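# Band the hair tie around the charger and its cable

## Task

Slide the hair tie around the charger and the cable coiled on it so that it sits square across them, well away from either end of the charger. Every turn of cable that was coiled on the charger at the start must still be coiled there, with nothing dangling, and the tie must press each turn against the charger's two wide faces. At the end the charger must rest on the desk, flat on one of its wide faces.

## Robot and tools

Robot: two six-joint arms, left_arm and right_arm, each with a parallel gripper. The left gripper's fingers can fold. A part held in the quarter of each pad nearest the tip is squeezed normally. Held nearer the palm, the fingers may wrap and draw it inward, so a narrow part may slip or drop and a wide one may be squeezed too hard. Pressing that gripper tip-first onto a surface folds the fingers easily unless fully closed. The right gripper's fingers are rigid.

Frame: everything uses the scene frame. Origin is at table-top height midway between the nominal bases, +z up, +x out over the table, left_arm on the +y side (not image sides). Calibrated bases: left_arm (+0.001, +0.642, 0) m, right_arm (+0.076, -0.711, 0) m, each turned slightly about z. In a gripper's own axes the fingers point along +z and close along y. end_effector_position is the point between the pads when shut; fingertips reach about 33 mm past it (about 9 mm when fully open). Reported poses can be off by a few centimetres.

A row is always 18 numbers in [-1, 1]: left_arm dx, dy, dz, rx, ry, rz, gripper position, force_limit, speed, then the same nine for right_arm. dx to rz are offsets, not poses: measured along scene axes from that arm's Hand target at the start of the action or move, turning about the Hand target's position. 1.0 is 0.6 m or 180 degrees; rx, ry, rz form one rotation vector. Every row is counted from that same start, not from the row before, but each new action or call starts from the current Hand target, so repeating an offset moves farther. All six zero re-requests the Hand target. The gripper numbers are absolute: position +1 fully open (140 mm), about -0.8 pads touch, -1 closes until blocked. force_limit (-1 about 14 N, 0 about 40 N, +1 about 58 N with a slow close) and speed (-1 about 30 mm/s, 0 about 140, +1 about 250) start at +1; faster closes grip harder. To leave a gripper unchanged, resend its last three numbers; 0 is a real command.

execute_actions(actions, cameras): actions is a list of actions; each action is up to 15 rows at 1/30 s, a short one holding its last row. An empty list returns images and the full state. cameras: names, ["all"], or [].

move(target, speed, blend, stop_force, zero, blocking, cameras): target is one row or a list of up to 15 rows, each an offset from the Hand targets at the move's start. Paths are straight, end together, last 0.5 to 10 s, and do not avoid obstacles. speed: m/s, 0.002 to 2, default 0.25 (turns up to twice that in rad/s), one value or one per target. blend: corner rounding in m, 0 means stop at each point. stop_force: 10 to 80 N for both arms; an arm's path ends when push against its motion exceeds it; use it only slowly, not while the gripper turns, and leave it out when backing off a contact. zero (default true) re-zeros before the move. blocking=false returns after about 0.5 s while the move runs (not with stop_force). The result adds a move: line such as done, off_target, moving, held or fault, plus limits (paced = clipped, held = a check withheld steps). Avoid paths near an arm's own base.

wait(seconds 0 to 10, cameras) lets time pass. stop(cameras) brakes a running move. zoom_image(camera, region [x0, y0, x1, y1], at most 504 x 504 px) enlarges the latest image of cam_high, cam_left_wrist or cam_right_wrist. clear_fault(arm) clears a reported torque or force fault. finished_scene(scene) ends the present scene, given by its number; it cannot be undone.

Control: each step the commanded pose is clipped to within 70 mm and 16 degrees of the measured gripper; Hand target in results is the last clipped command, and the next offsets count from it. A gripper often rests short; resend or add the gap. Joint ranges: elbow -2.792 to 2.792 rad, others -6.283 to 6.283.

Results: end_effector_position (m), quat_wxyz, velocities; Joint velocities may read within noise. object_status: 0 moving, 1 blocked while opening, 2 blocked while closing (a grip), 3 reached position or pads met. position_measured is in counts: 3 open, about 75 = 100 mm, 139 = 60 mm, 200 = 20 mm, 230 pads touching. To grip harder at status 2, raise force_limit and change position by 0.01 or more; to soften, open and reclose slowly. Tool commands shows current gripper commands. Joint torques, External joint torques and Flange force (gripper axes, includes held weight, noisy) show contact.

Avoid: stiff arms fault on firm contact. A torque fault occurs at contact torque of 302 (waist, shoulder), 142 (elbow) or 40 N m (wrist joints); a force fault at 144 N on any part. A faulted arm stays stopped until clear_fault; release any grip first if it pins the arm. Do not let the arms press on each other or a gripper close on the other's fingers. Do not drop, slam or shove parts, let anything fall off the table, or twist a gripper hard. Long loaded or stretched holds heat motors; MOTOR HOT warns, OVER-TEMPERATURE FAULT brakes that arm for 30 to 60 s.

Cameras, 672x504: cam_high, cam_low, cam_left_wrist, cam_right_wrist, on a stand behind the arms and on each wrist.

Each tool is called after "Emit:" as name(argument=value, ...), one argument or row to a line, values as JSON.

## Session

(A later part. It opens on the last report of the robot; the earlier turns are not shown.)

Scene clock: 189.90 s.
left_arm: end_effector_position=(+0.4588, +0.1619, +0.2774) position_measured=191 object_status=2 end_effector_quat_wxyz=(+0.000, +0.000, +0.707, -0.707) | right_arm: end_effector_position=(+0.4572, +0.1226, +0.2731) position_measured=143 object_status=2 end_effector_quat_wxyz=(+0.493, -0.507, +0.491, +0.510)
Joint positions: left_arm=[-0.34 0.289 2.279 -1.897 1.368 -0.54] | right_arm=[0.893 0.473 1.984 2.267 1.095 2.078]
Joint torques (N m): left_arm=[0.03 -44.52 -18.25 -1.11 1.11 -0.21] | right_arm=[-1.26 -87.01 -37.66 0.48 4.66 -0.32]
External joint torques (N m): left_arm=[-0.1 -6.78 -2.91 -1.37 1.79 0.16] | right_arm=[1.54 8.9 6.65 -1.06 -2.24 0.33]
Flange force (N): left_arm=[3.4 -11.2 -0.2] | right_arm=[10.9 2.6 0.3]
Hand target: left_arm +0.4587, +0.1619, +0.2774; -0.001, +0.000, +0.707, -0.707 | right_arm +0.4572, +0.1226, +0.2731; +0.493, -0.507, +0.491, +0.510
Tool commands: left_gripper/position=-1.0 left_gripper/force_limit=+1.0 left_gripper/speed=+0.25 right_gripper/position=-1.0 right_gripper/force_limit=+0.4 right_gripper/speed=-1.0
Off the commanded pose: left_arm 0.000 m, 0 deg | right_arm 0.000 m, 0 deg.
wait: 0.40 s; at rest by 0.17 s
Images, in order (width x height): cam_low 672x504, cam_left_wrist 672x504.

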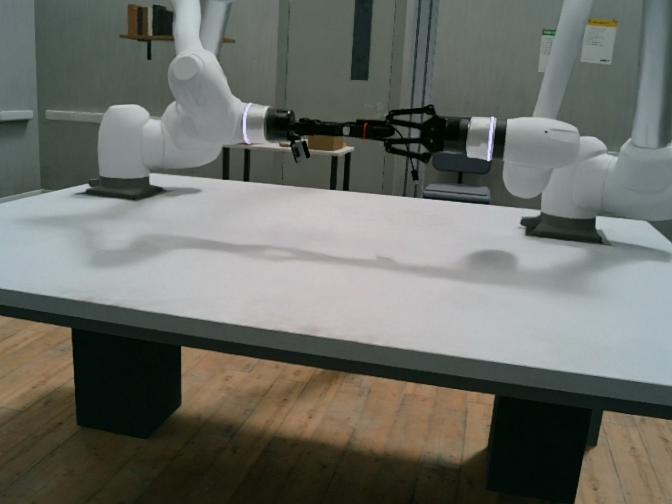

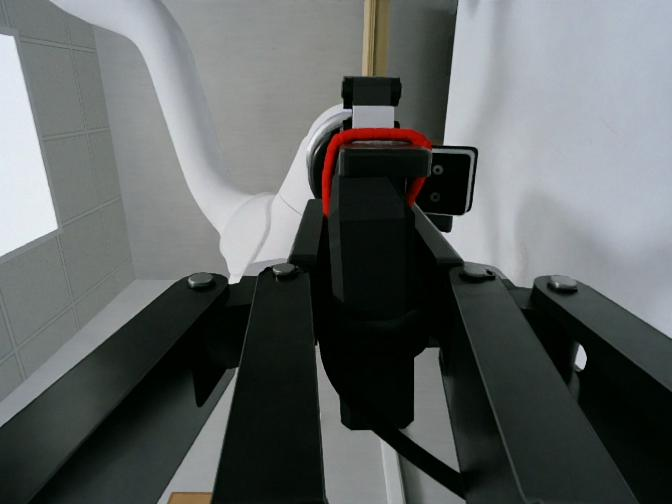

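Emit:
move(
  target=[
    [0,0,0.0008,0,0,0,-1,1,0.25,0,0,0,0,0,0,-1,0.4,-1],
    [0,0,0.0008,0,0,0,-1,1,0.25,0,0,0,0,0,0,-0.05,1,-0.5],
    [0,0,0.0008,0,0,0,-1,1,0.25,0.0008,-0.03,0,0,0,0,-0.05,1,-0.5],
  ],
  speed=0.03,
  cameras=["cam_right_wrist","cam_low","cam_left_wrist","cam_high"],
)

Emit:
zoom_image(
  camera="cam_low",
  region=[300, 70, 500, 190],
)

Emit:
zoom_image(
  camera="cam_right_wrist",
  region=[220, 60, 520, 410],
)

Emit:
zoom_image(
  camera="cam_high",
  region=[330, 150, 450, 260],
)

Scene clock: 193.97 s.
left_arm: end_effector_position=(+0.4587, +0.1619, +0.2779) position_measured=191 object_status=2 end_effector_quat_wxyz=(-0.001, +0.000, +0.707, -0.707) | right_arm: end_effector_position=(+0.4577, +0.1046, +0.2731) position_measured=136 object_status=3 end_effector_quat_wxyz=(+0.493, -0.507, +0.491, +0.510)
Joint positions: left_arm=[-0.34 0.288 2.279 -1.896 1.367 -0.541] | right_arm=[0.873 0.458 2.012 2.253 1.112 2.076]
Joint torques (N m): left_arm=[3.15 -54.86 -24.41 -4.3 5.85 -0.2] | right_arm=[-2.91 -70.56 -24.88 -2.06 0.17 -0.33]
External joint torques (N m): left_arm=[-3.11 3.44 3.24 1.81 -2.95 0.16] | right_arm=[3.18 -5.8 -5.78 1.54 2.26 0.33]
Flange force (N): left_arm=[3.5 5.1 5.6] | right_arm=[-7.2 1.7 6.6]
Hand target: left_arm +0.4587, +0.1619, +0.2778; -0.001, +0.000, +0.707, -0.707 | right_arm +0.4577, +0.1046, +0.2731; +0.493, -0.507, +0.491, +0.510
Off the commanded pose: left_arm 0.000 m, 0 deg | right_arm 0.000 m, 0 deg.
move: done

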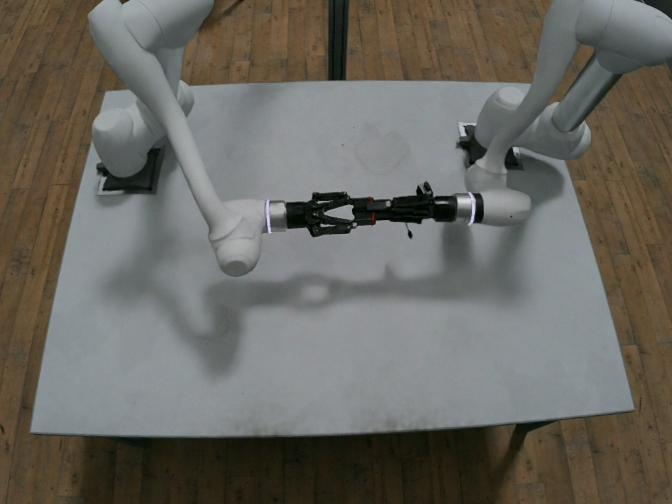

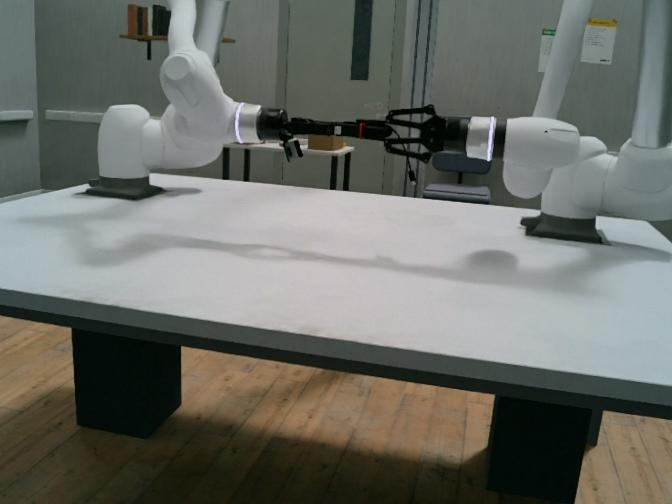

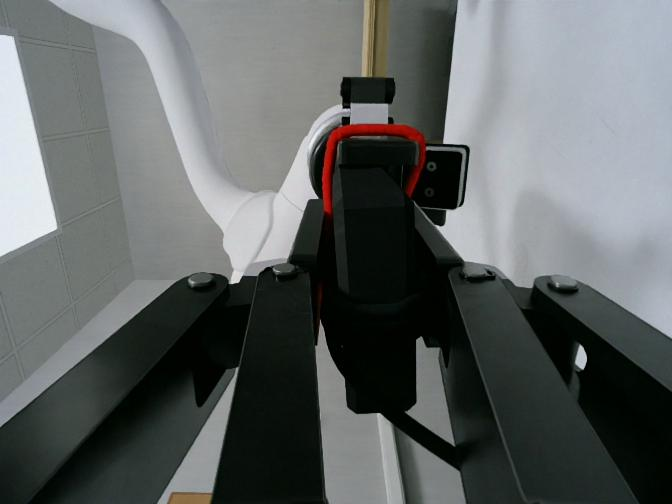

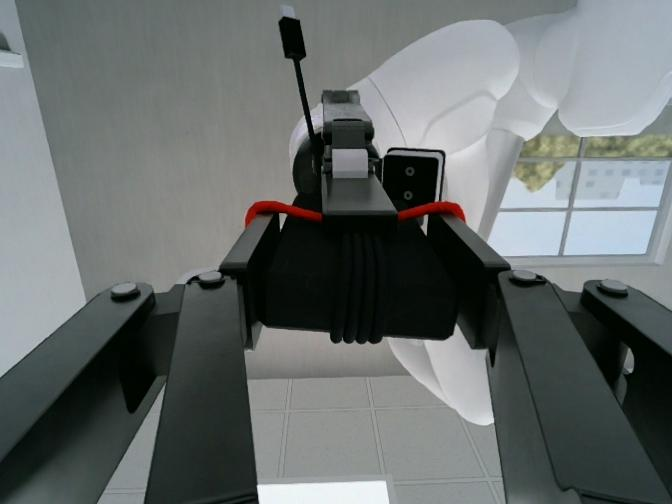

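Scaled by 2.520 from the camera's 672x504 image, which has a finer 960x720 frame.

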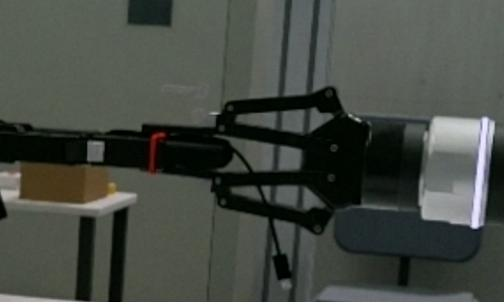

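Scaled by 1.440 from the camera's 672x504 image, which has a finer 960x720 frame.

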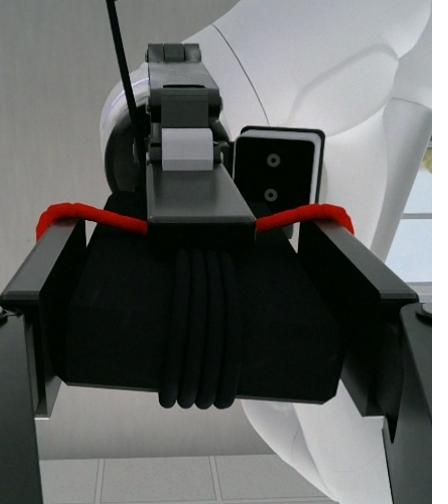

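Scaled by 4.200 from the camera's 672x504 image, which has a finer 960x720 frame.

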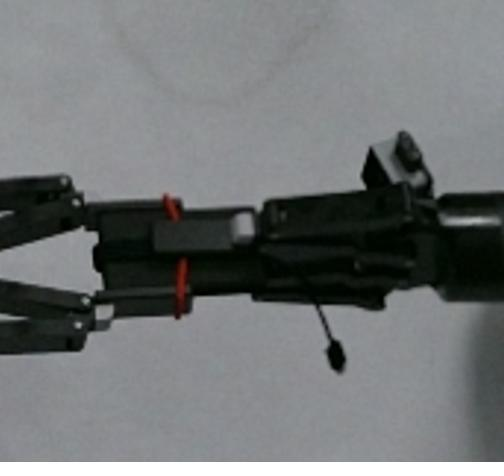

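Emit:
move(
  target=[0,0,0,0,0,0,-1,1,0.25,0.0008,-0.03,0,0,0,0,-0.05,1,-0.5],
  speed=0.04,
  cameras=["cam_right_wrist","cam_low","cam_left_wrist","cam_high"],
)

Emit:
zoom_image(
  camera="cam_low",
  region=[300, 70, 500, 190],
)

Emit:
zoom_image(
  camera="cam_right_wrist",
  region=[220, 60, 520, 410],
)

Emit:
zoom_image(
  camera="cam_high",
  region=[330, 150, 450, 260],
)

Scene clock: 196.10 s.
left_arm: end_effector_position=(+0.4588, +0.1619, +0.2780) position_measured=191 object_status=2 end_effector_quat_wxyz=(+0.000, +0.000, +0.707, -0.707) | right_arm: end_effector_position=(+0.4581, +0.0866, +0.2730) position_measured=135 object_status=3 end_effector_quat_wxyz=(+0.493, -0.507, +0.491, +0.510)
Joint positions: left_arm=[-0.34 0.288 2.279 -1.897 1.368 -0.541] | right_arm=[0.853 0.443 2.039 2.237 1.129 2.074]
Joint torques (N m): left_arm=[0.04 -50.12 -22.44 -2.8 3.85 -0.16] | right_arm=[-0.05 -75.2 -31.73 -0.82 2.37 -0.33]
External joint torques (N m): left_arm=[-0.07 -1.17 1.21 0.3 -0.96 0.11] | right_arm=[0.3 0.72 1.46 0.37 0.05 0.33]
Flange force (N): left_arm=[3.5 -2.1 -0.4] | right_arm=[1.4 1.9 -0.9]
Hand target: left_arm +0.4587, +0.1619, +0.2778; -0.001, +0.000, +0.707, -0.707 | right_arm +0.4582, +0.0866, +0.2731; +0.493, -0.507, +0.491, +0.510
Off the commanded pose: left_arm 0.000 m, 0 deg | right_arm 0.000 m, 0 deg.
move: done

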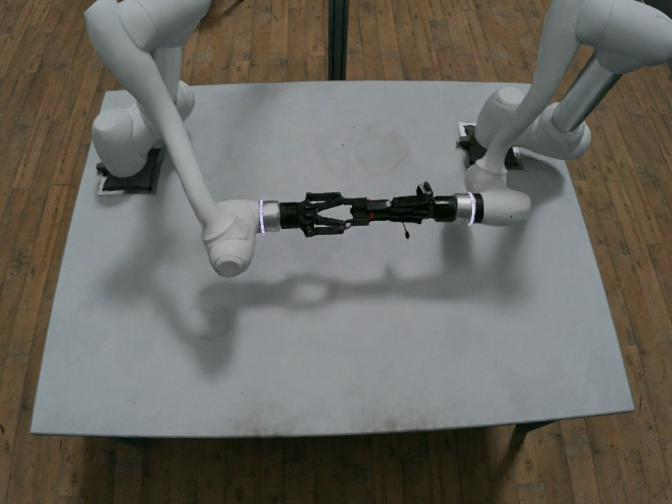

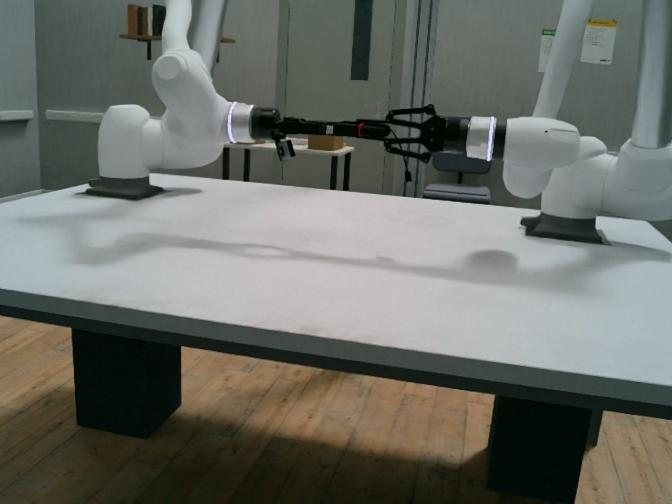

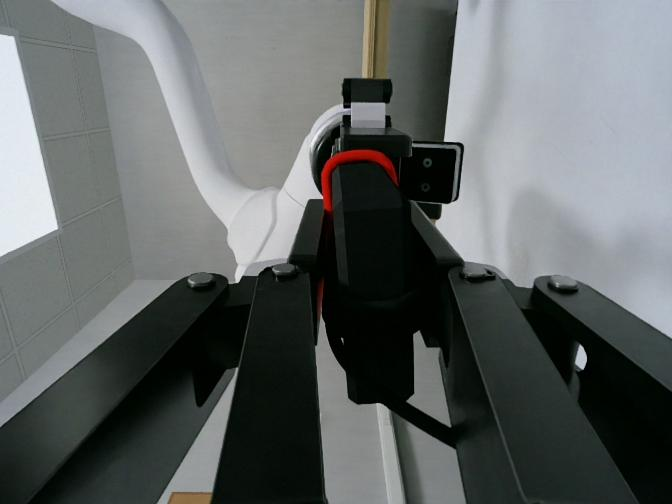

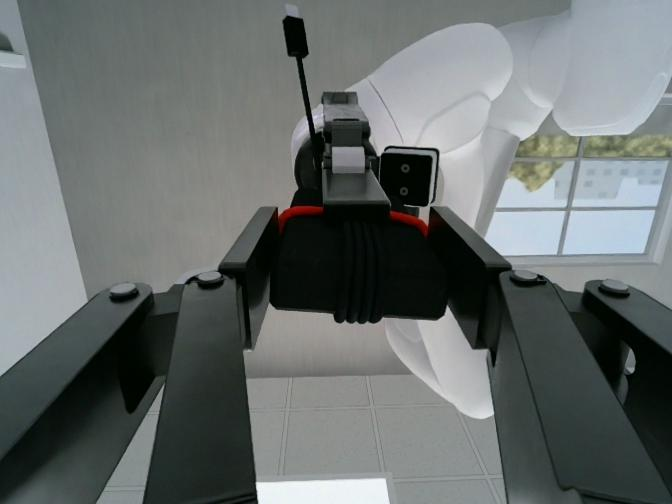

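Scaled by 2.520 from the camera's 672x504 image, which has a finer 960x720 frame.

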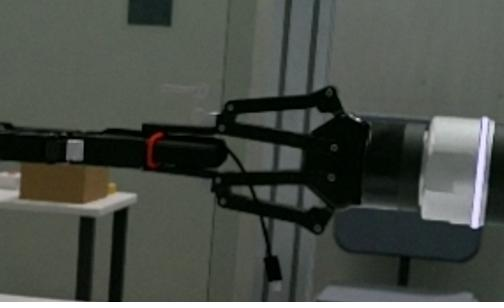

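Scaled by 1.440 from the camera's 672x504 image, which has a finer 960x720 frame.

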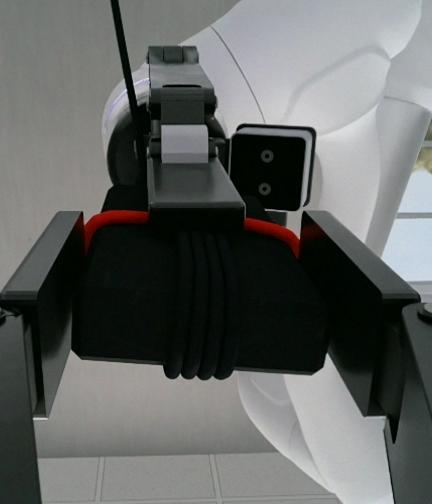

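Scaled by 4.200 from the camera's 672x504 image, which has a finer 960x720 frame.

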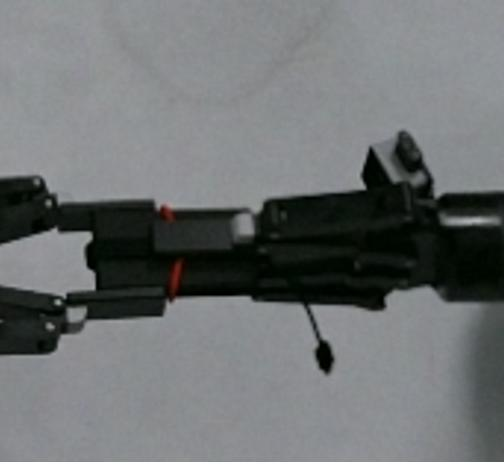

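Emit:
move(
  target=[
    [0,0,0,0,0,0,-1,1,0.25,0,-0.245,0,0,0,0,-0.05,1,-0.5],
    [0,0,0,0,0,0,-1,1,0.25,0,-0.245,0.29,-0.4998,-0.0157,0,-0.05,1,-0.5],
    [0,0,0,0,0,0,-1,1,0.25,0.0022,0.0873,0.2,-0.4998,-0.0157,0,0.15,1,0],
  ],
  speed=[0.12,0.3,0.3],
  blend=[0.03,0.05,0],
  cameras=["all"],
)

Emit:
zoom_image(
  camera="cam_right_wrist",
  region=[220, 60, 520, 410],
)

Emit:
zoom_image(
  camera="cam_low",
  region=[320, 70, 460, 190],
)

Scene clock: 207.20 s.
left_arm: end_effector_position=(+0.4587, +0.1619, +0.2778) position_measured=191 object_status=2 end_effector_quat_wxyz=(-0.001, +0.000, +0.707, -0.707) | right_arm: end_effector_position=(+0.4595, +0.1390, +0.3931) position_measured=110 object_status=3 end_effector_quat_wxyz=(-0.001, +0.718, -0.696, -0.002)
Joint positions: left_arm=[-0.34 0.288 2.279 -1.896 1.367 -0.541] | right_arm=[1.148 0.655 0.769 0.004 1.713 4.22]
Joint torques (N m): left_arm=[-0.27 -49.78 -22.33 -2.8 3.54 -0.1] | right_arm=[0.32 -105.76 -43.85 3.95 0.02 -0.27]
External joint torques (N m): left_arm=[0.26 -1.54 1.28 0.33 -0.64 0.05] | right_arm=[-0.31 1.46 2.47 0.29 0 0.27]
Flange force (N): left_arm=[3.6 -2.6 -1.6] | right_arm=[5.6 2.7 5.4]
Hand target: left_arm +0.4587, +0.1619, +0.2778; -0.001, +0.000, +0.707, -0.707 | right_arm +0.4595, +0.1390, +0.3931; -0.001, +0.718, -0.696, -0.002
Off the commanded pose: left_arm 0.000 m, 0 deg | right_arm 0.000 m, 0 deg.
move: done

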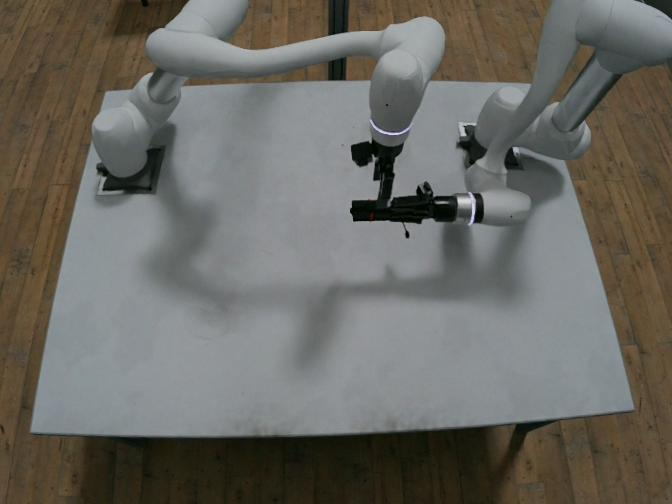

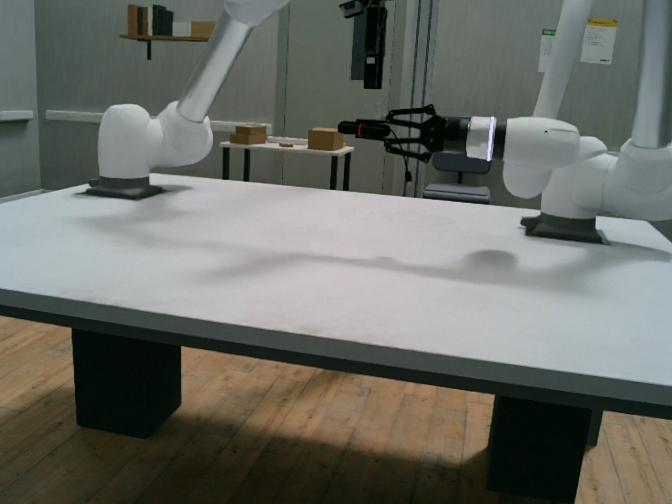

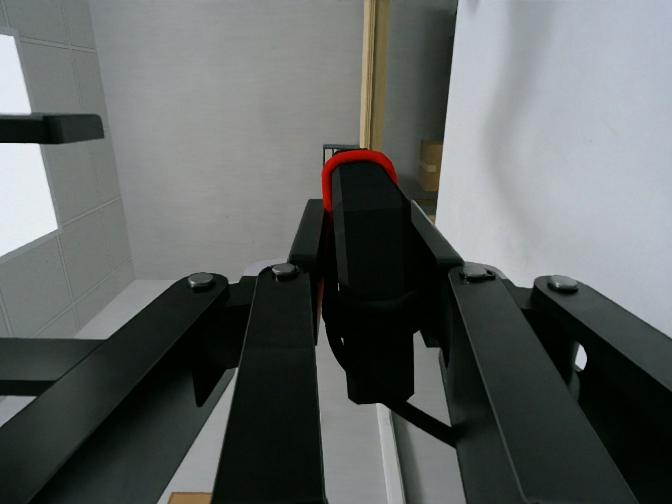

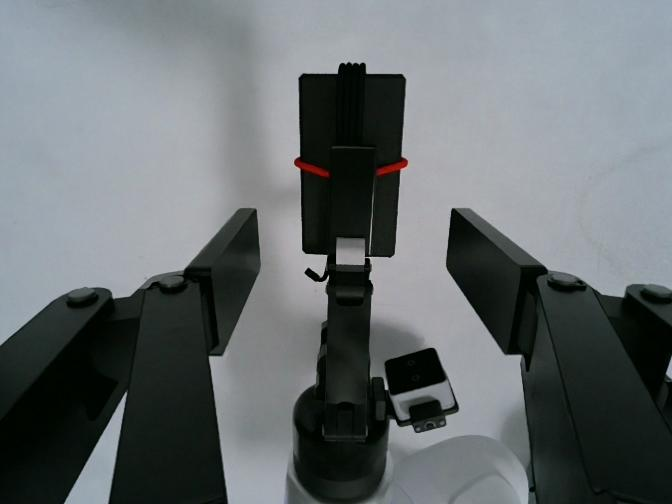

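Scaled by 1.440 from the camera's 672x504 image, which has a finer 960x720 frame.

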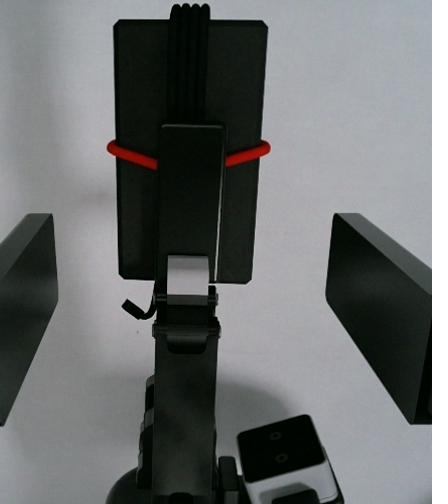

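Scaled by 3.600 from the camera's 672x504 image, which has a finer 960x720 frame.

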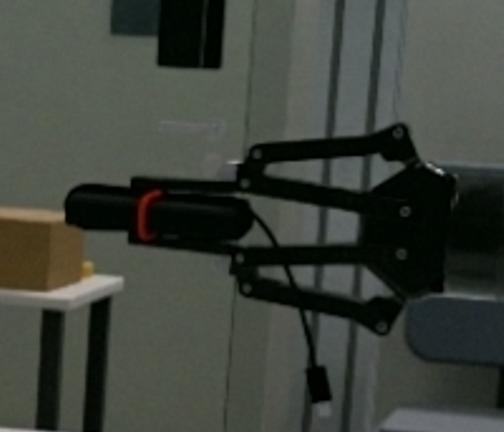

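Emit:
move(
  target=[
    [0,0,0,0,0,0,-1,1,0.25,-0.0025,0,-0.166,0,0,0,0.15,1,0],
    [0,0,0,0,0,0,-1,1,0.25,-0.0025,0,-0.166,0,0,0,-1,0.3,-1],
  ],
  speed=0.1,
)

Emit:
wait(
  seconds=0.4,
  cameras=["cam_right_wrist","cam_low","cam_high"],
)

Emit:
zoom_image(
  camera="cam_low",
  region=[320, 70, 460, 190],
)

Scene clock: 212.00 s.
left_arm: end_effector_position=(+0.4587, +0.1619, +0.2778) position_measured=191 object_status=2 end_effector_quat_wxyz=(+0.000, +0.000, +0.707, -0.707) | right_arm: end_effector_position=(+0.4579, +0.1390, +0.2935) position_measured=143 object_status=0 end_effector_quat_wxyz=(-0.001, +0.718, -0.696, -0.002)
Joint positions: left_arm=[-0.34 0.288 2.279 -1.896 1.367 -0.541] | right_arm=[1.15 0.643 0.969 0.004 1.526 4.221]
Joint torques (N m): left_arm=[-2.59 -54.06 -23.37 -2.77 6.19 -0.17] | right_arm=[-3.33 -99.71 -41.18 2.8 -0.69 -0.31]
External joint torques (N m): left_arm=[2.5 2.56 2.2 0.28 -3.28 0.12] | right_arm=[3.28 -3.99 -0.6 1.48 0.71 0.31]
Flange force (N): left_arm=[-0.4 3.4 -2.1] | right_arm=[2.6 5.6 -2.6]
Hand target: left_arm +0.4587, +0.1619, +0.2778; -0.001, +0.000, +0.707, -0.707 | right_arm +0.4580, +0.1390, +0.2935; -0.001, +0.718, -0.696, -0.002
Off the commanded pose: left_arm 0.000 m, 0 deg | right_arm 0.000 m, 0 deg.
move: done

Scene clock: 212.40 s.
left_arm: end_effector_position=(+0.4587, +0.1619, +0.2778) position_measured=191 object_status=2 end_effector_quat_wxyz=(-0.001, +0.000, +0.707, -0.707) | right_arm: end_effector_position=(+0.4579, +0.1390, +0.2935) position_measured=143 object_status=2 end_effector_quat_wxyz=(-0.001, +0.718, -0.696, -0.002)
Joint positions: left_arm=[-0.34 0.288 2.279 -1.896 1.367 -0.541] | right_arm=[1.15 0.643 0.969 0.004 1.526 4.221]
Joint torques (N m): left_arm=[-2.68 -54.15 -23.2 -2.73 6.19 -0.17] | right_arm=[-3.17 -99.37 -41.3 2.75 -0.6 -0.38]
External joint torques (N m): left_arm=[2.75 2.75 1.97 0.24 -3.29 0.12] | right_arm=[3.16 -4.22 -0.45 1.52 0.62 0.38]
Flange force (N): left_arm=[-1.2 3.6 -2.3] | right_arm=[3.6 6.0 -2.2]
Hand target: left_arm +0.4587, +0.1619, +0.2778; -0.001, +0.000, +0.707, -0.707 | right_arm +0.4580, +0.1390, +0.2935; -0.001, +0.718, -0.696, -0.002
Tool commands: left_gripper/position=-1.0 left_gripper/force_limit=+1.0 left_gripper/speed=+0.25 right_gripper/position=-1.0 right_gripper/force_limit=+0.3 right_gripper/speed=-1.0
Off the commanded pose: left_arm 0.000 m, 0 deg | right_arm 0.000 m, 0 deg.
wait: 0.40 s; at rest by 0.17 s
Images, in order (width x height): cam_high 672x504, cam_low 672x504, cam_right_wrist 672x504.

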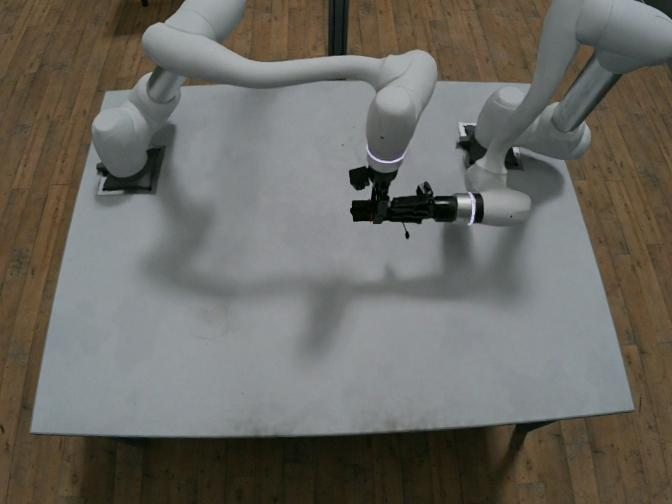

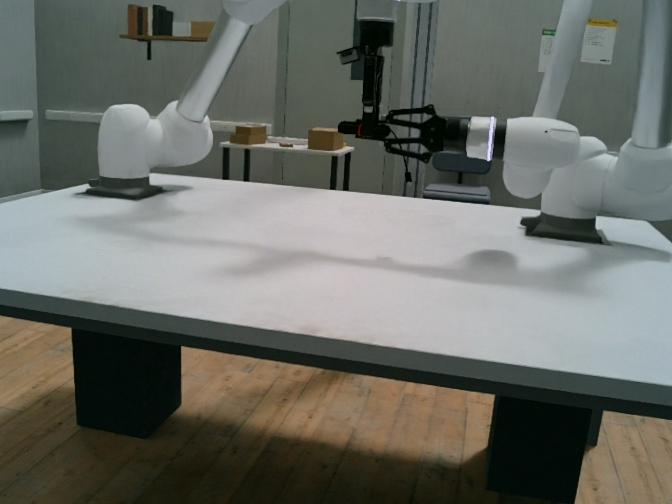

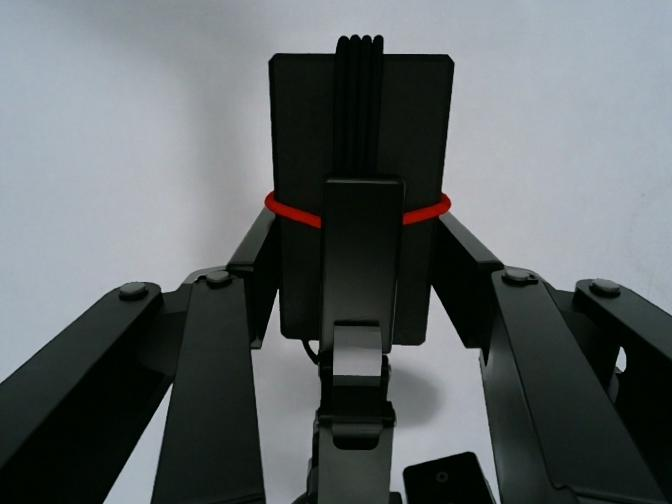

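Scaled by 3.600 from the camera's 672x504 image, which has a finer 960x720 frame.

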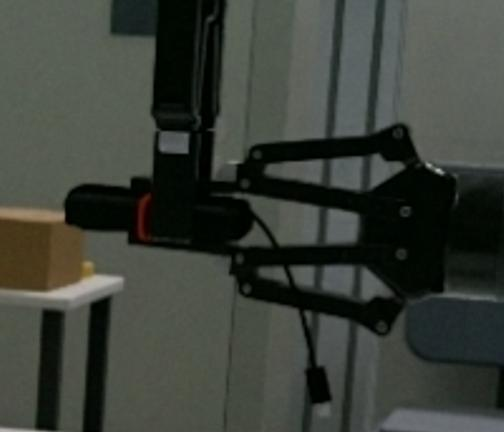

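Emit:
move(
  target=[
    [0,0,0,0,0,0,-0.15,1,-1,0,0,0,0,0,0,-1,0.3,-1],
    [0,0.35,0,0,0,0,-0.15,1,-1,0,0,0,0,0,0,-1,0.3,-1],
  ],
  speed=0.12,
  cameras=["all"],
)

Emit:
zoom_image(
  camera="cam_low",
  region=[320, 70, 460, 190],
)

Emit:
zoom_image(
  camera="cam_right_wrist",
  region=[220, 20, 520, 370],
)

Emit:
zoom_image(
  camera="cam_left_wrist",
  region=[270, 100, 450, 300],
)

Scene clock: 217.47 s.
left_arm: end_effector_position=(+0.4587, +0.3719, +0.2778) position_measured=148 object_status=3 end_effector_quat_wxyz=(-0.001, +0.000, +0.707, -0.707) | right_arm: end_effector_position=(+0.4580, +0.1390, +0.2935) position_measured=143 object_status=2 end_effector_quat_wxyz=(-0.001, +0.718, -0.696, -0.002)
Joint positions: left_arm=[0.104 0.267 2.313 -1.519 1.604 -0.562] | right_arm=[1.15 0.643 0.969 0.004 1.526 4.221]
Joint torques (N m): left_arm=[-0.6 -43.38 -19.01 -1.57 2.65 -0.14] | right_arm=[-0.26 -107.75 -45.9 3.93 0.13 -0.37]
External joint torques (N m): left_arm=[0.5 -3.47 0.11 -0.1 0.21 0.09] | right_arm=[0.84 3.97 4.08 0.37 -0.11 0.37]
Flange force (N): left_arm=[4.3 -6.2 -0.6] | right_arm=[4.5 3.6 7.3]
Hand target: left_arm +0.4587, +0.3719, +0.2778; -0.001, +0.000, +0.707, -0.707 | right_arm +0.4580, +0.1390, +0.2935; -0.001, +0.718, -0.696, -0.002
Off the commanded pose: left_arm 0.000 m, 0 deg | right_arm 0.000 m, 0 deg.
move: done

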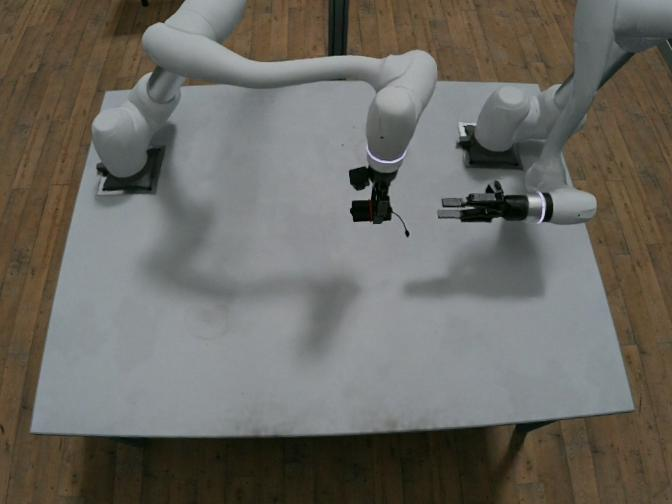

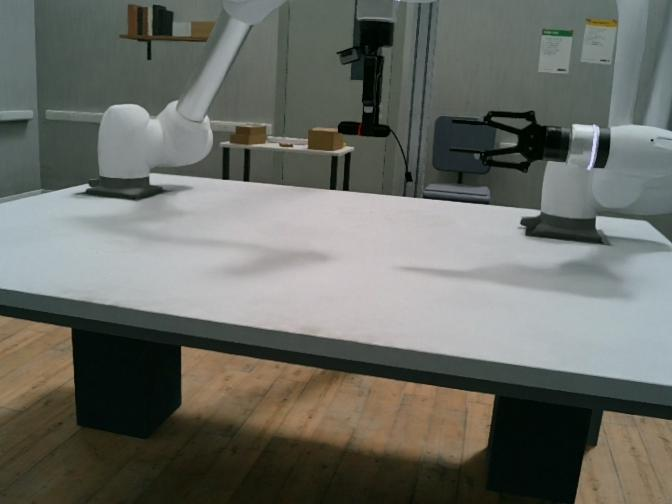

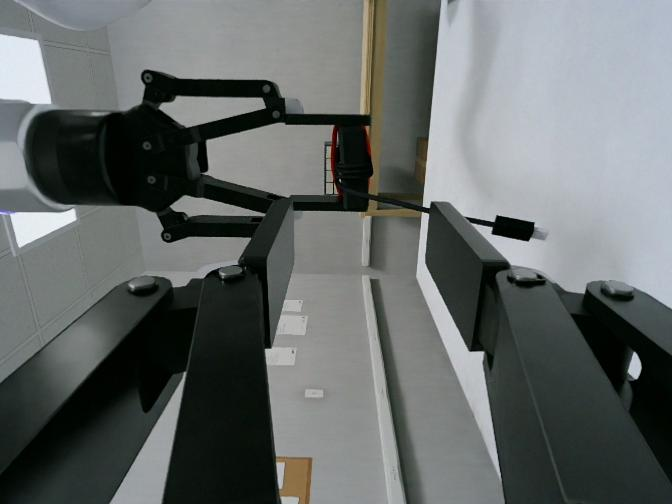

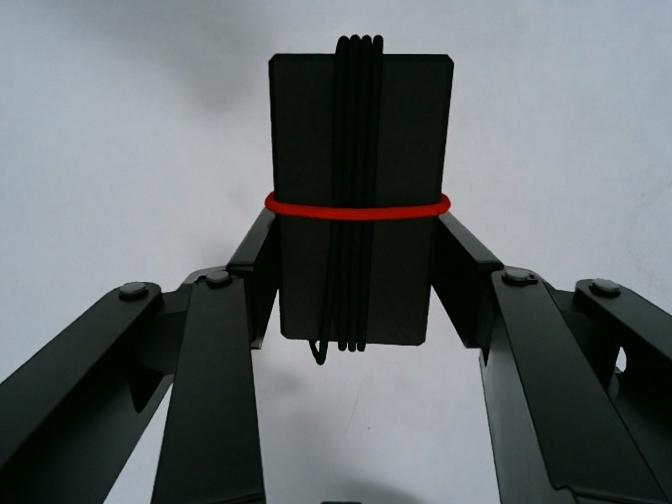

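Scaled by 3.600 from the camera's 672x504 image, which has a finer 960x720 frame.

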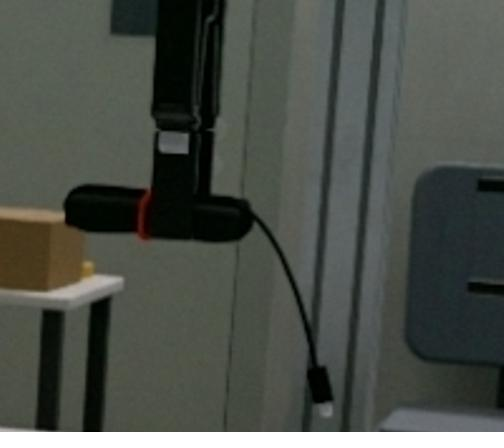

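Scaled by 1.440 from the camera's 672x504 image, which has a finer 960x720 frame.

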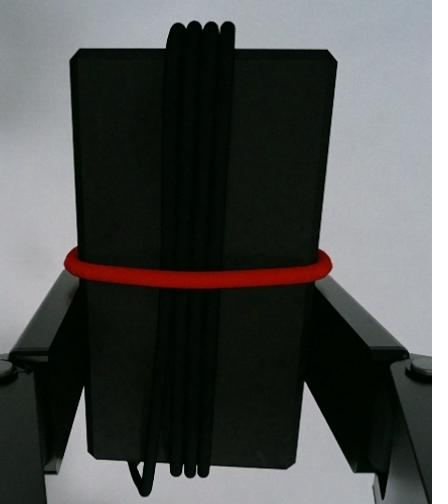

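Scaled by 2.520 from the camera's 672x504 image, which has a finer 960x720 frame.

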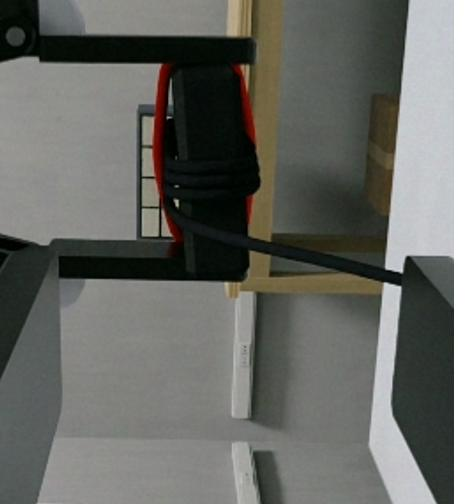

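Emit:
move(
  target=[
    [0,0,0,0,0,0,-0.15,1,-1,0,0,-0.2975,0,0,0,-1,0.3,-1],
    [0,0,0,0,0,0,-0.15,1,-1,0,-0.0833,-0.4108,0,0,0,-1,0.3,-1],
  ],
  speed=[0.2,0.1],
  blend=[0.02,0],
)

Emit:
move(
  target=[0,0,0,0,0,0,-0.15,1,-1,0,0,-0.035,0,0,0,-1,0.3,-1],
  speed=0.012,
  stop_force=10,
  cameras=["cam_right_wrist","cam_low"],
)

Emit:
zoom_image(
  camera="cam_right_wrist",
  region=[220, 20, 520, 370],
)

Emit:
zoom_image(
  camera="cam_low",
  region=[260, 190, 400, 270],
)

Scene clock: 221.80 s.
left_arm: end_effector_position=(+0.4587, +0.3719, +0.2778) position_measured=148 object_status=3 end_effector_quat_wxyz=(-0.001, +0.000, +0.707, -0.707) | right_arm: end_effector_position=(+0.4580, +0.0891, +0.0470) position_measured=143 object_status=2 end_effector_quat_wxyz=(-0.001, +0.718, -0.696, -0.002)
Joint positions: left_arm=[0.104 0.267 2.313 -1.519 1.604 -0.562] | right_arm=[1.125 0.676 1.371 0.004 1.09 4.194]
Joint torques (N m): left_arm=[-0.38 -43.22 -19.22 -1.44 2.62 -0.13] | right_arm=[0.2 -105.89 -40.97 3.51 0.13 -0.33]
External joint torques (N m): left_arm=[0.47 -3.82 0.27 -0.23 0.24 0.08] | right_arm=[-0.14 3.95 3.76 0.3 -0.11 0.34]
Flange force (N): left_arm=[5.0 -6.8 -0.2] | right_arm=[3.6 2.1 5.6]
Hand target: left_arm +0.4587, +0.3719, +0.2778; -0.001, +0.000, +0.707, -0.707 | right_arm +0.4580, +0.0890, +0.0470; -0.001, +0.718, -0.696, -0.002
Off the commanded pose: left_arm 0.000 m, 0 deg | right_arm 0.000 m, 0 deg.
move: done

Scene clock: 223.57 s.
left_arm: end_effector_position=(+0.4587, +0.3719, +0.2778) position_measured=148 object_status=3 end_effector_quat_wxyz=(-0.001, +0.000, +0.707, -0.707) | right_arm: end_effector_position=(+0.4580, +0.0891, +0.0329) position_measured=143 object_status=2 end_effector_quat_wxyz=(-0.002, +0.718, -0.696, -0.002)
Joint positions: left_arm=[0.104 0.267 2.313 -1.519 1.604 -0.562] | right_arm=[1.125 0.687 1.38 0.004 1.07 4.194]
Joint torques (N m): left_arm=[-0.33 -43.29 -19.02 -1.42 2.65 -0.15] | right_arm=[-0.06 -94.6 -33.18 3.46 0.02 -0.36]
External joint torques (N m): left_arm=[0.37 -3.64 0.14 -0.25 0.21 0.1] | right_arm=[-0.04 -7.7 -3.6 0.31 0 0.36]
Flange force (N): left_arm=[4.6 -6.5 0.0] | right_arm=[1.3 1.1 -8.3]
Hand target: left_arm +0.4587, +0.3719, +0.2778; -0.001, +0.000, +0.707, -0.707 | right_arm +0.4580, +0.0891, +0.0329; -0.002, +0.718, -0.696, -0.002 (not the last commanded pose)
Off the commanded pose: left_arm 0.000 m, 0 deg | right_arm 0.007 m, 0 deg.
move: contact (right_arm)
Images, in order (width x height): cam_low 672x504, cam_right_wrist 672x504.

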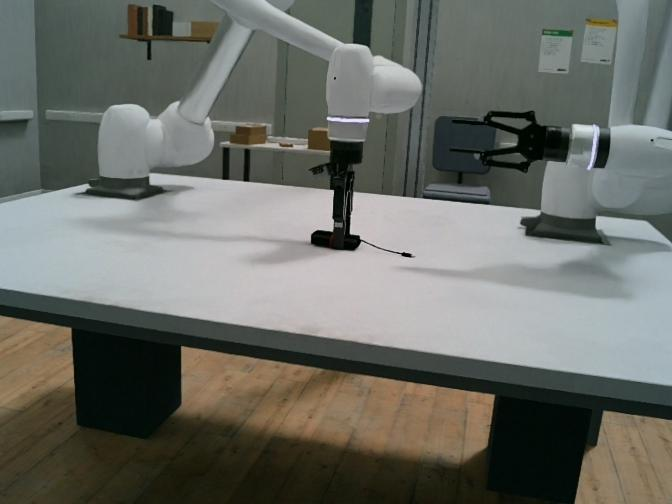

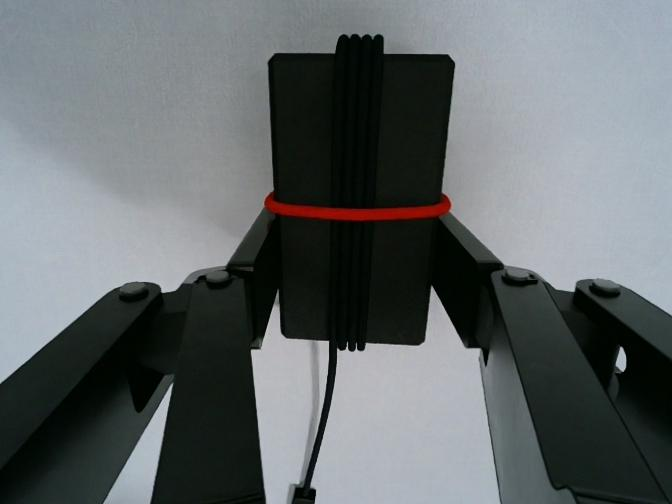

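Scaled by 1.440 from the camera's 672x504 image, which has a finer 960x720 frame.

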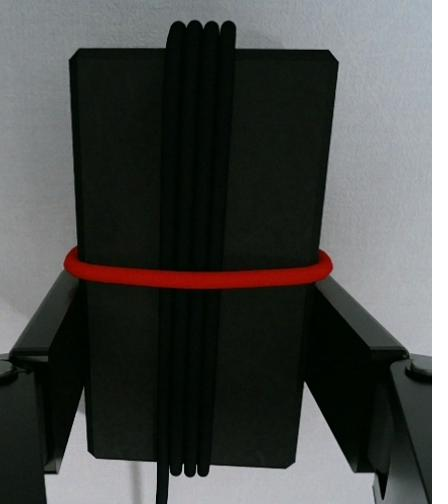

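Scaled by 3.600 from the camera's 672x504 image, which has a finer 960x720 frame.

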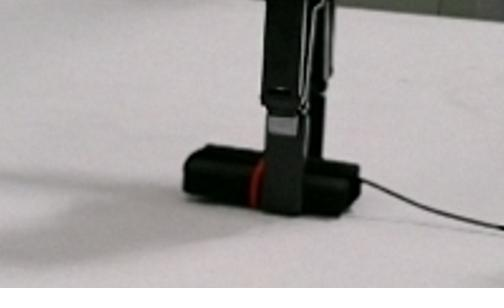

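Emit:
move(
  target=[0,0,0,0,0,0,-0.15,1,-1,0,0,-0.005,0,0,0,-1,0.3,-1],
  speed=0.006,
  stop_force=15,
)

Emit:
move(
  target=[
    [0,0,0,0,0,0,-0.15,1,-1,0,0,0.0008,0,0,0,-1,0.3,-1],
    [0,0,0,0,0,0,-0.15,1,-1,0,0,0.0008,0,0,0,0.25,1,-1],
    [0,0,0,0,0,0,-0.15,1,-1,0,0,0.25,0,0,0,0.25,1,-1],
  ],
  speed=[0.03,0.05,0.15],
  cameras=["all"],
)

Emit:
zoom_image(
  camera="cam_right_wrist",
  region=[220, 20, 520, 370],
)

Emit:
zoom_image(
  camera="cam_low",
  region=[260, 190, 400, 270],
)

Scene clock: 226.10 s.
left_arm: end_effector_position=(+0.4587, +0.3719, +0.2778) position_measured=148 object_status=3 end_effector_quat_wxyz=(-0.001, +0.000, +0.707, -0.707) | right_arm: end_effector_position=(+0.4581, +0.0892, +0.0317) position_measured=143 object_status=2 end_effector_quat_wxyz=(-0.002, +0.718, -0.696, -0.002)
Joint positions: left_arm=[0.104 0.267 2.313 -1.519 1.604 -0.562] | right_arm=[1.125 0.688 1.381 0.004 1.068 4.194]
Joint torques (N m): left_arm=[-0.11 -43.24 -19.05 -1.44 2.63 -0.19] | right_arm=[-0.01 -77.23 -24.2 3.46 -0.27 -0.27]
External joint torques (N m): left_arm=[0.11 -3.79 0.02 -0.23 0.23 0.14] | right_arm=[-0.33 -25.05 -12.55 0.31 0.29 0.27]
Flange force (N): left_arm=[4.5 -6.7 0.5] | right_arm=[2.7 1.4 -27.9]
Hand target: left_arm +0.4587, +0.3719, +0.2778; -0.001, +0.000, +0.707, -0.707 | right_arm +0.4581, +0.0892, +0.0317; -0.002, +0.718, -0.696, -0.002 (not the last commanded pose)
Off the commanded pose: left_arm 0.000 m, 0 deg | right_arm 0.002 m, 0 deg.
move: contact (right_arm)

Scene clock: 229.37 s.
left_arm: end_effector_position=(+0.4587, +0.3719, +0.2778) position_measured=148 object_status=3 end_effector_quat_wxyz=(-0.001, +0.000, +0.707, -0.707) | right_arm: end_effector_position=(+0.4581, +0.0892, +0.1818) position_measured=98 object_status=3 end_effector_quat_wxyz=(-0.002, +0.718, -0.696, -0.002)
Joint positions: left_arm=[0.104 0.267 2.313 -1.519 1.604 -0.562] | right_arm=[1.125 0.594 1.253 0.004 1.291 4.195]
Joint torques (N m): left_arm=[-0.54 -43.17 -19.11 -1.46 2.66 -0.16] | right_arm=[0.11 -99.36 -42.63 3.85 0.04 -0.35]
External joint torques (N m): left_arm=[0.55 -3.92 0.05 -0.22 0.2 0.11] | right_arm=[-0.2 1.32 2.38 0.26 -0.02 0.35]
Flange force (N): left_arm=[4.7 -7.0 -0.4] | right_arm=[3.7 2.1 3.2]
Hand target: left_arm +0.4587, +0.3719, +0.2778; -0.001, +0.000, +0.707, -0.707 | right_arm +0.4581, +0.0892, +0.1817; -0.002, +0.718, -0.696, -0.002
Off the commanded pose: left_arm 0.000 m, 0 deg | right_arm 0.000 m, 0 deg.
move: done

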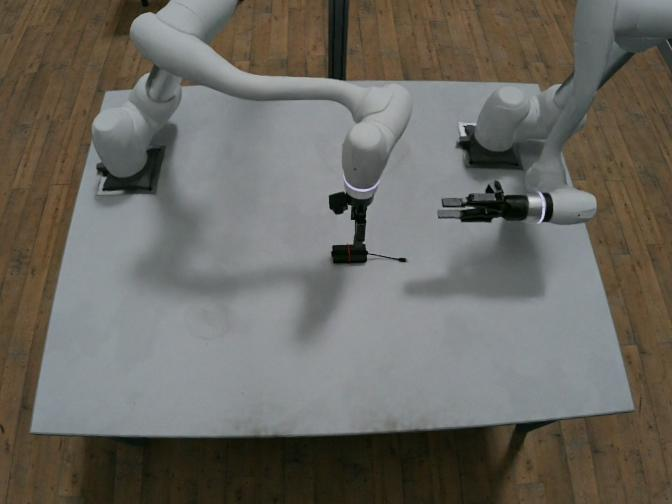

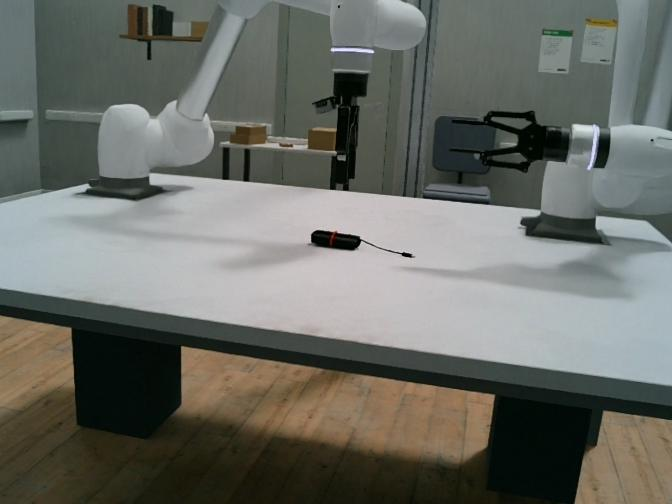

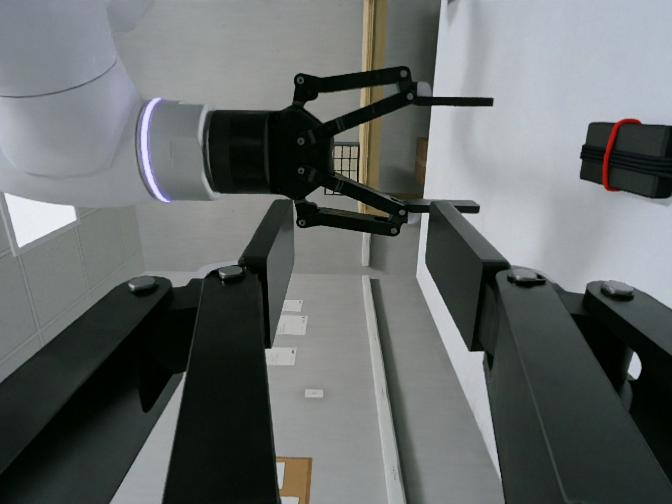

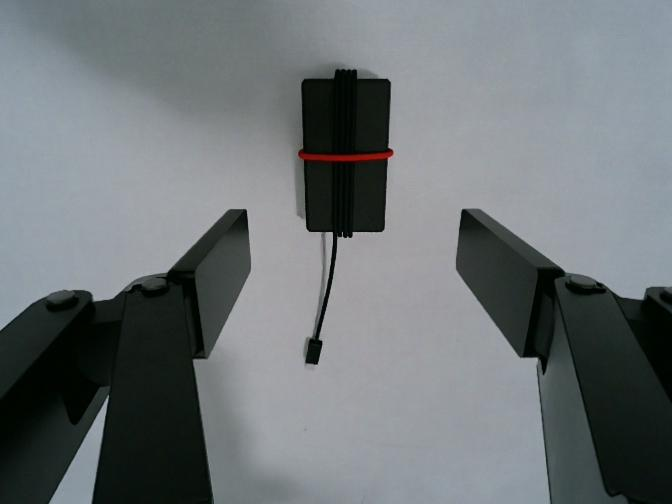

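Scaled by 1.440 from the camera's 672x504 image, which has a finer 960x720 frame.

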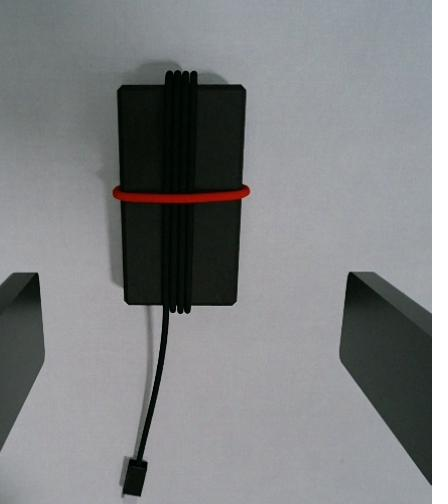

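Scaled by 3.600 from the camera's 672x504 image, which has a finer 960x720 frame.

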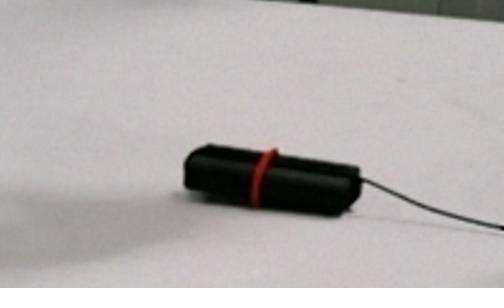

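Emit:
finished_scene(
  scene=2,
)

The scene is finished: the task was done.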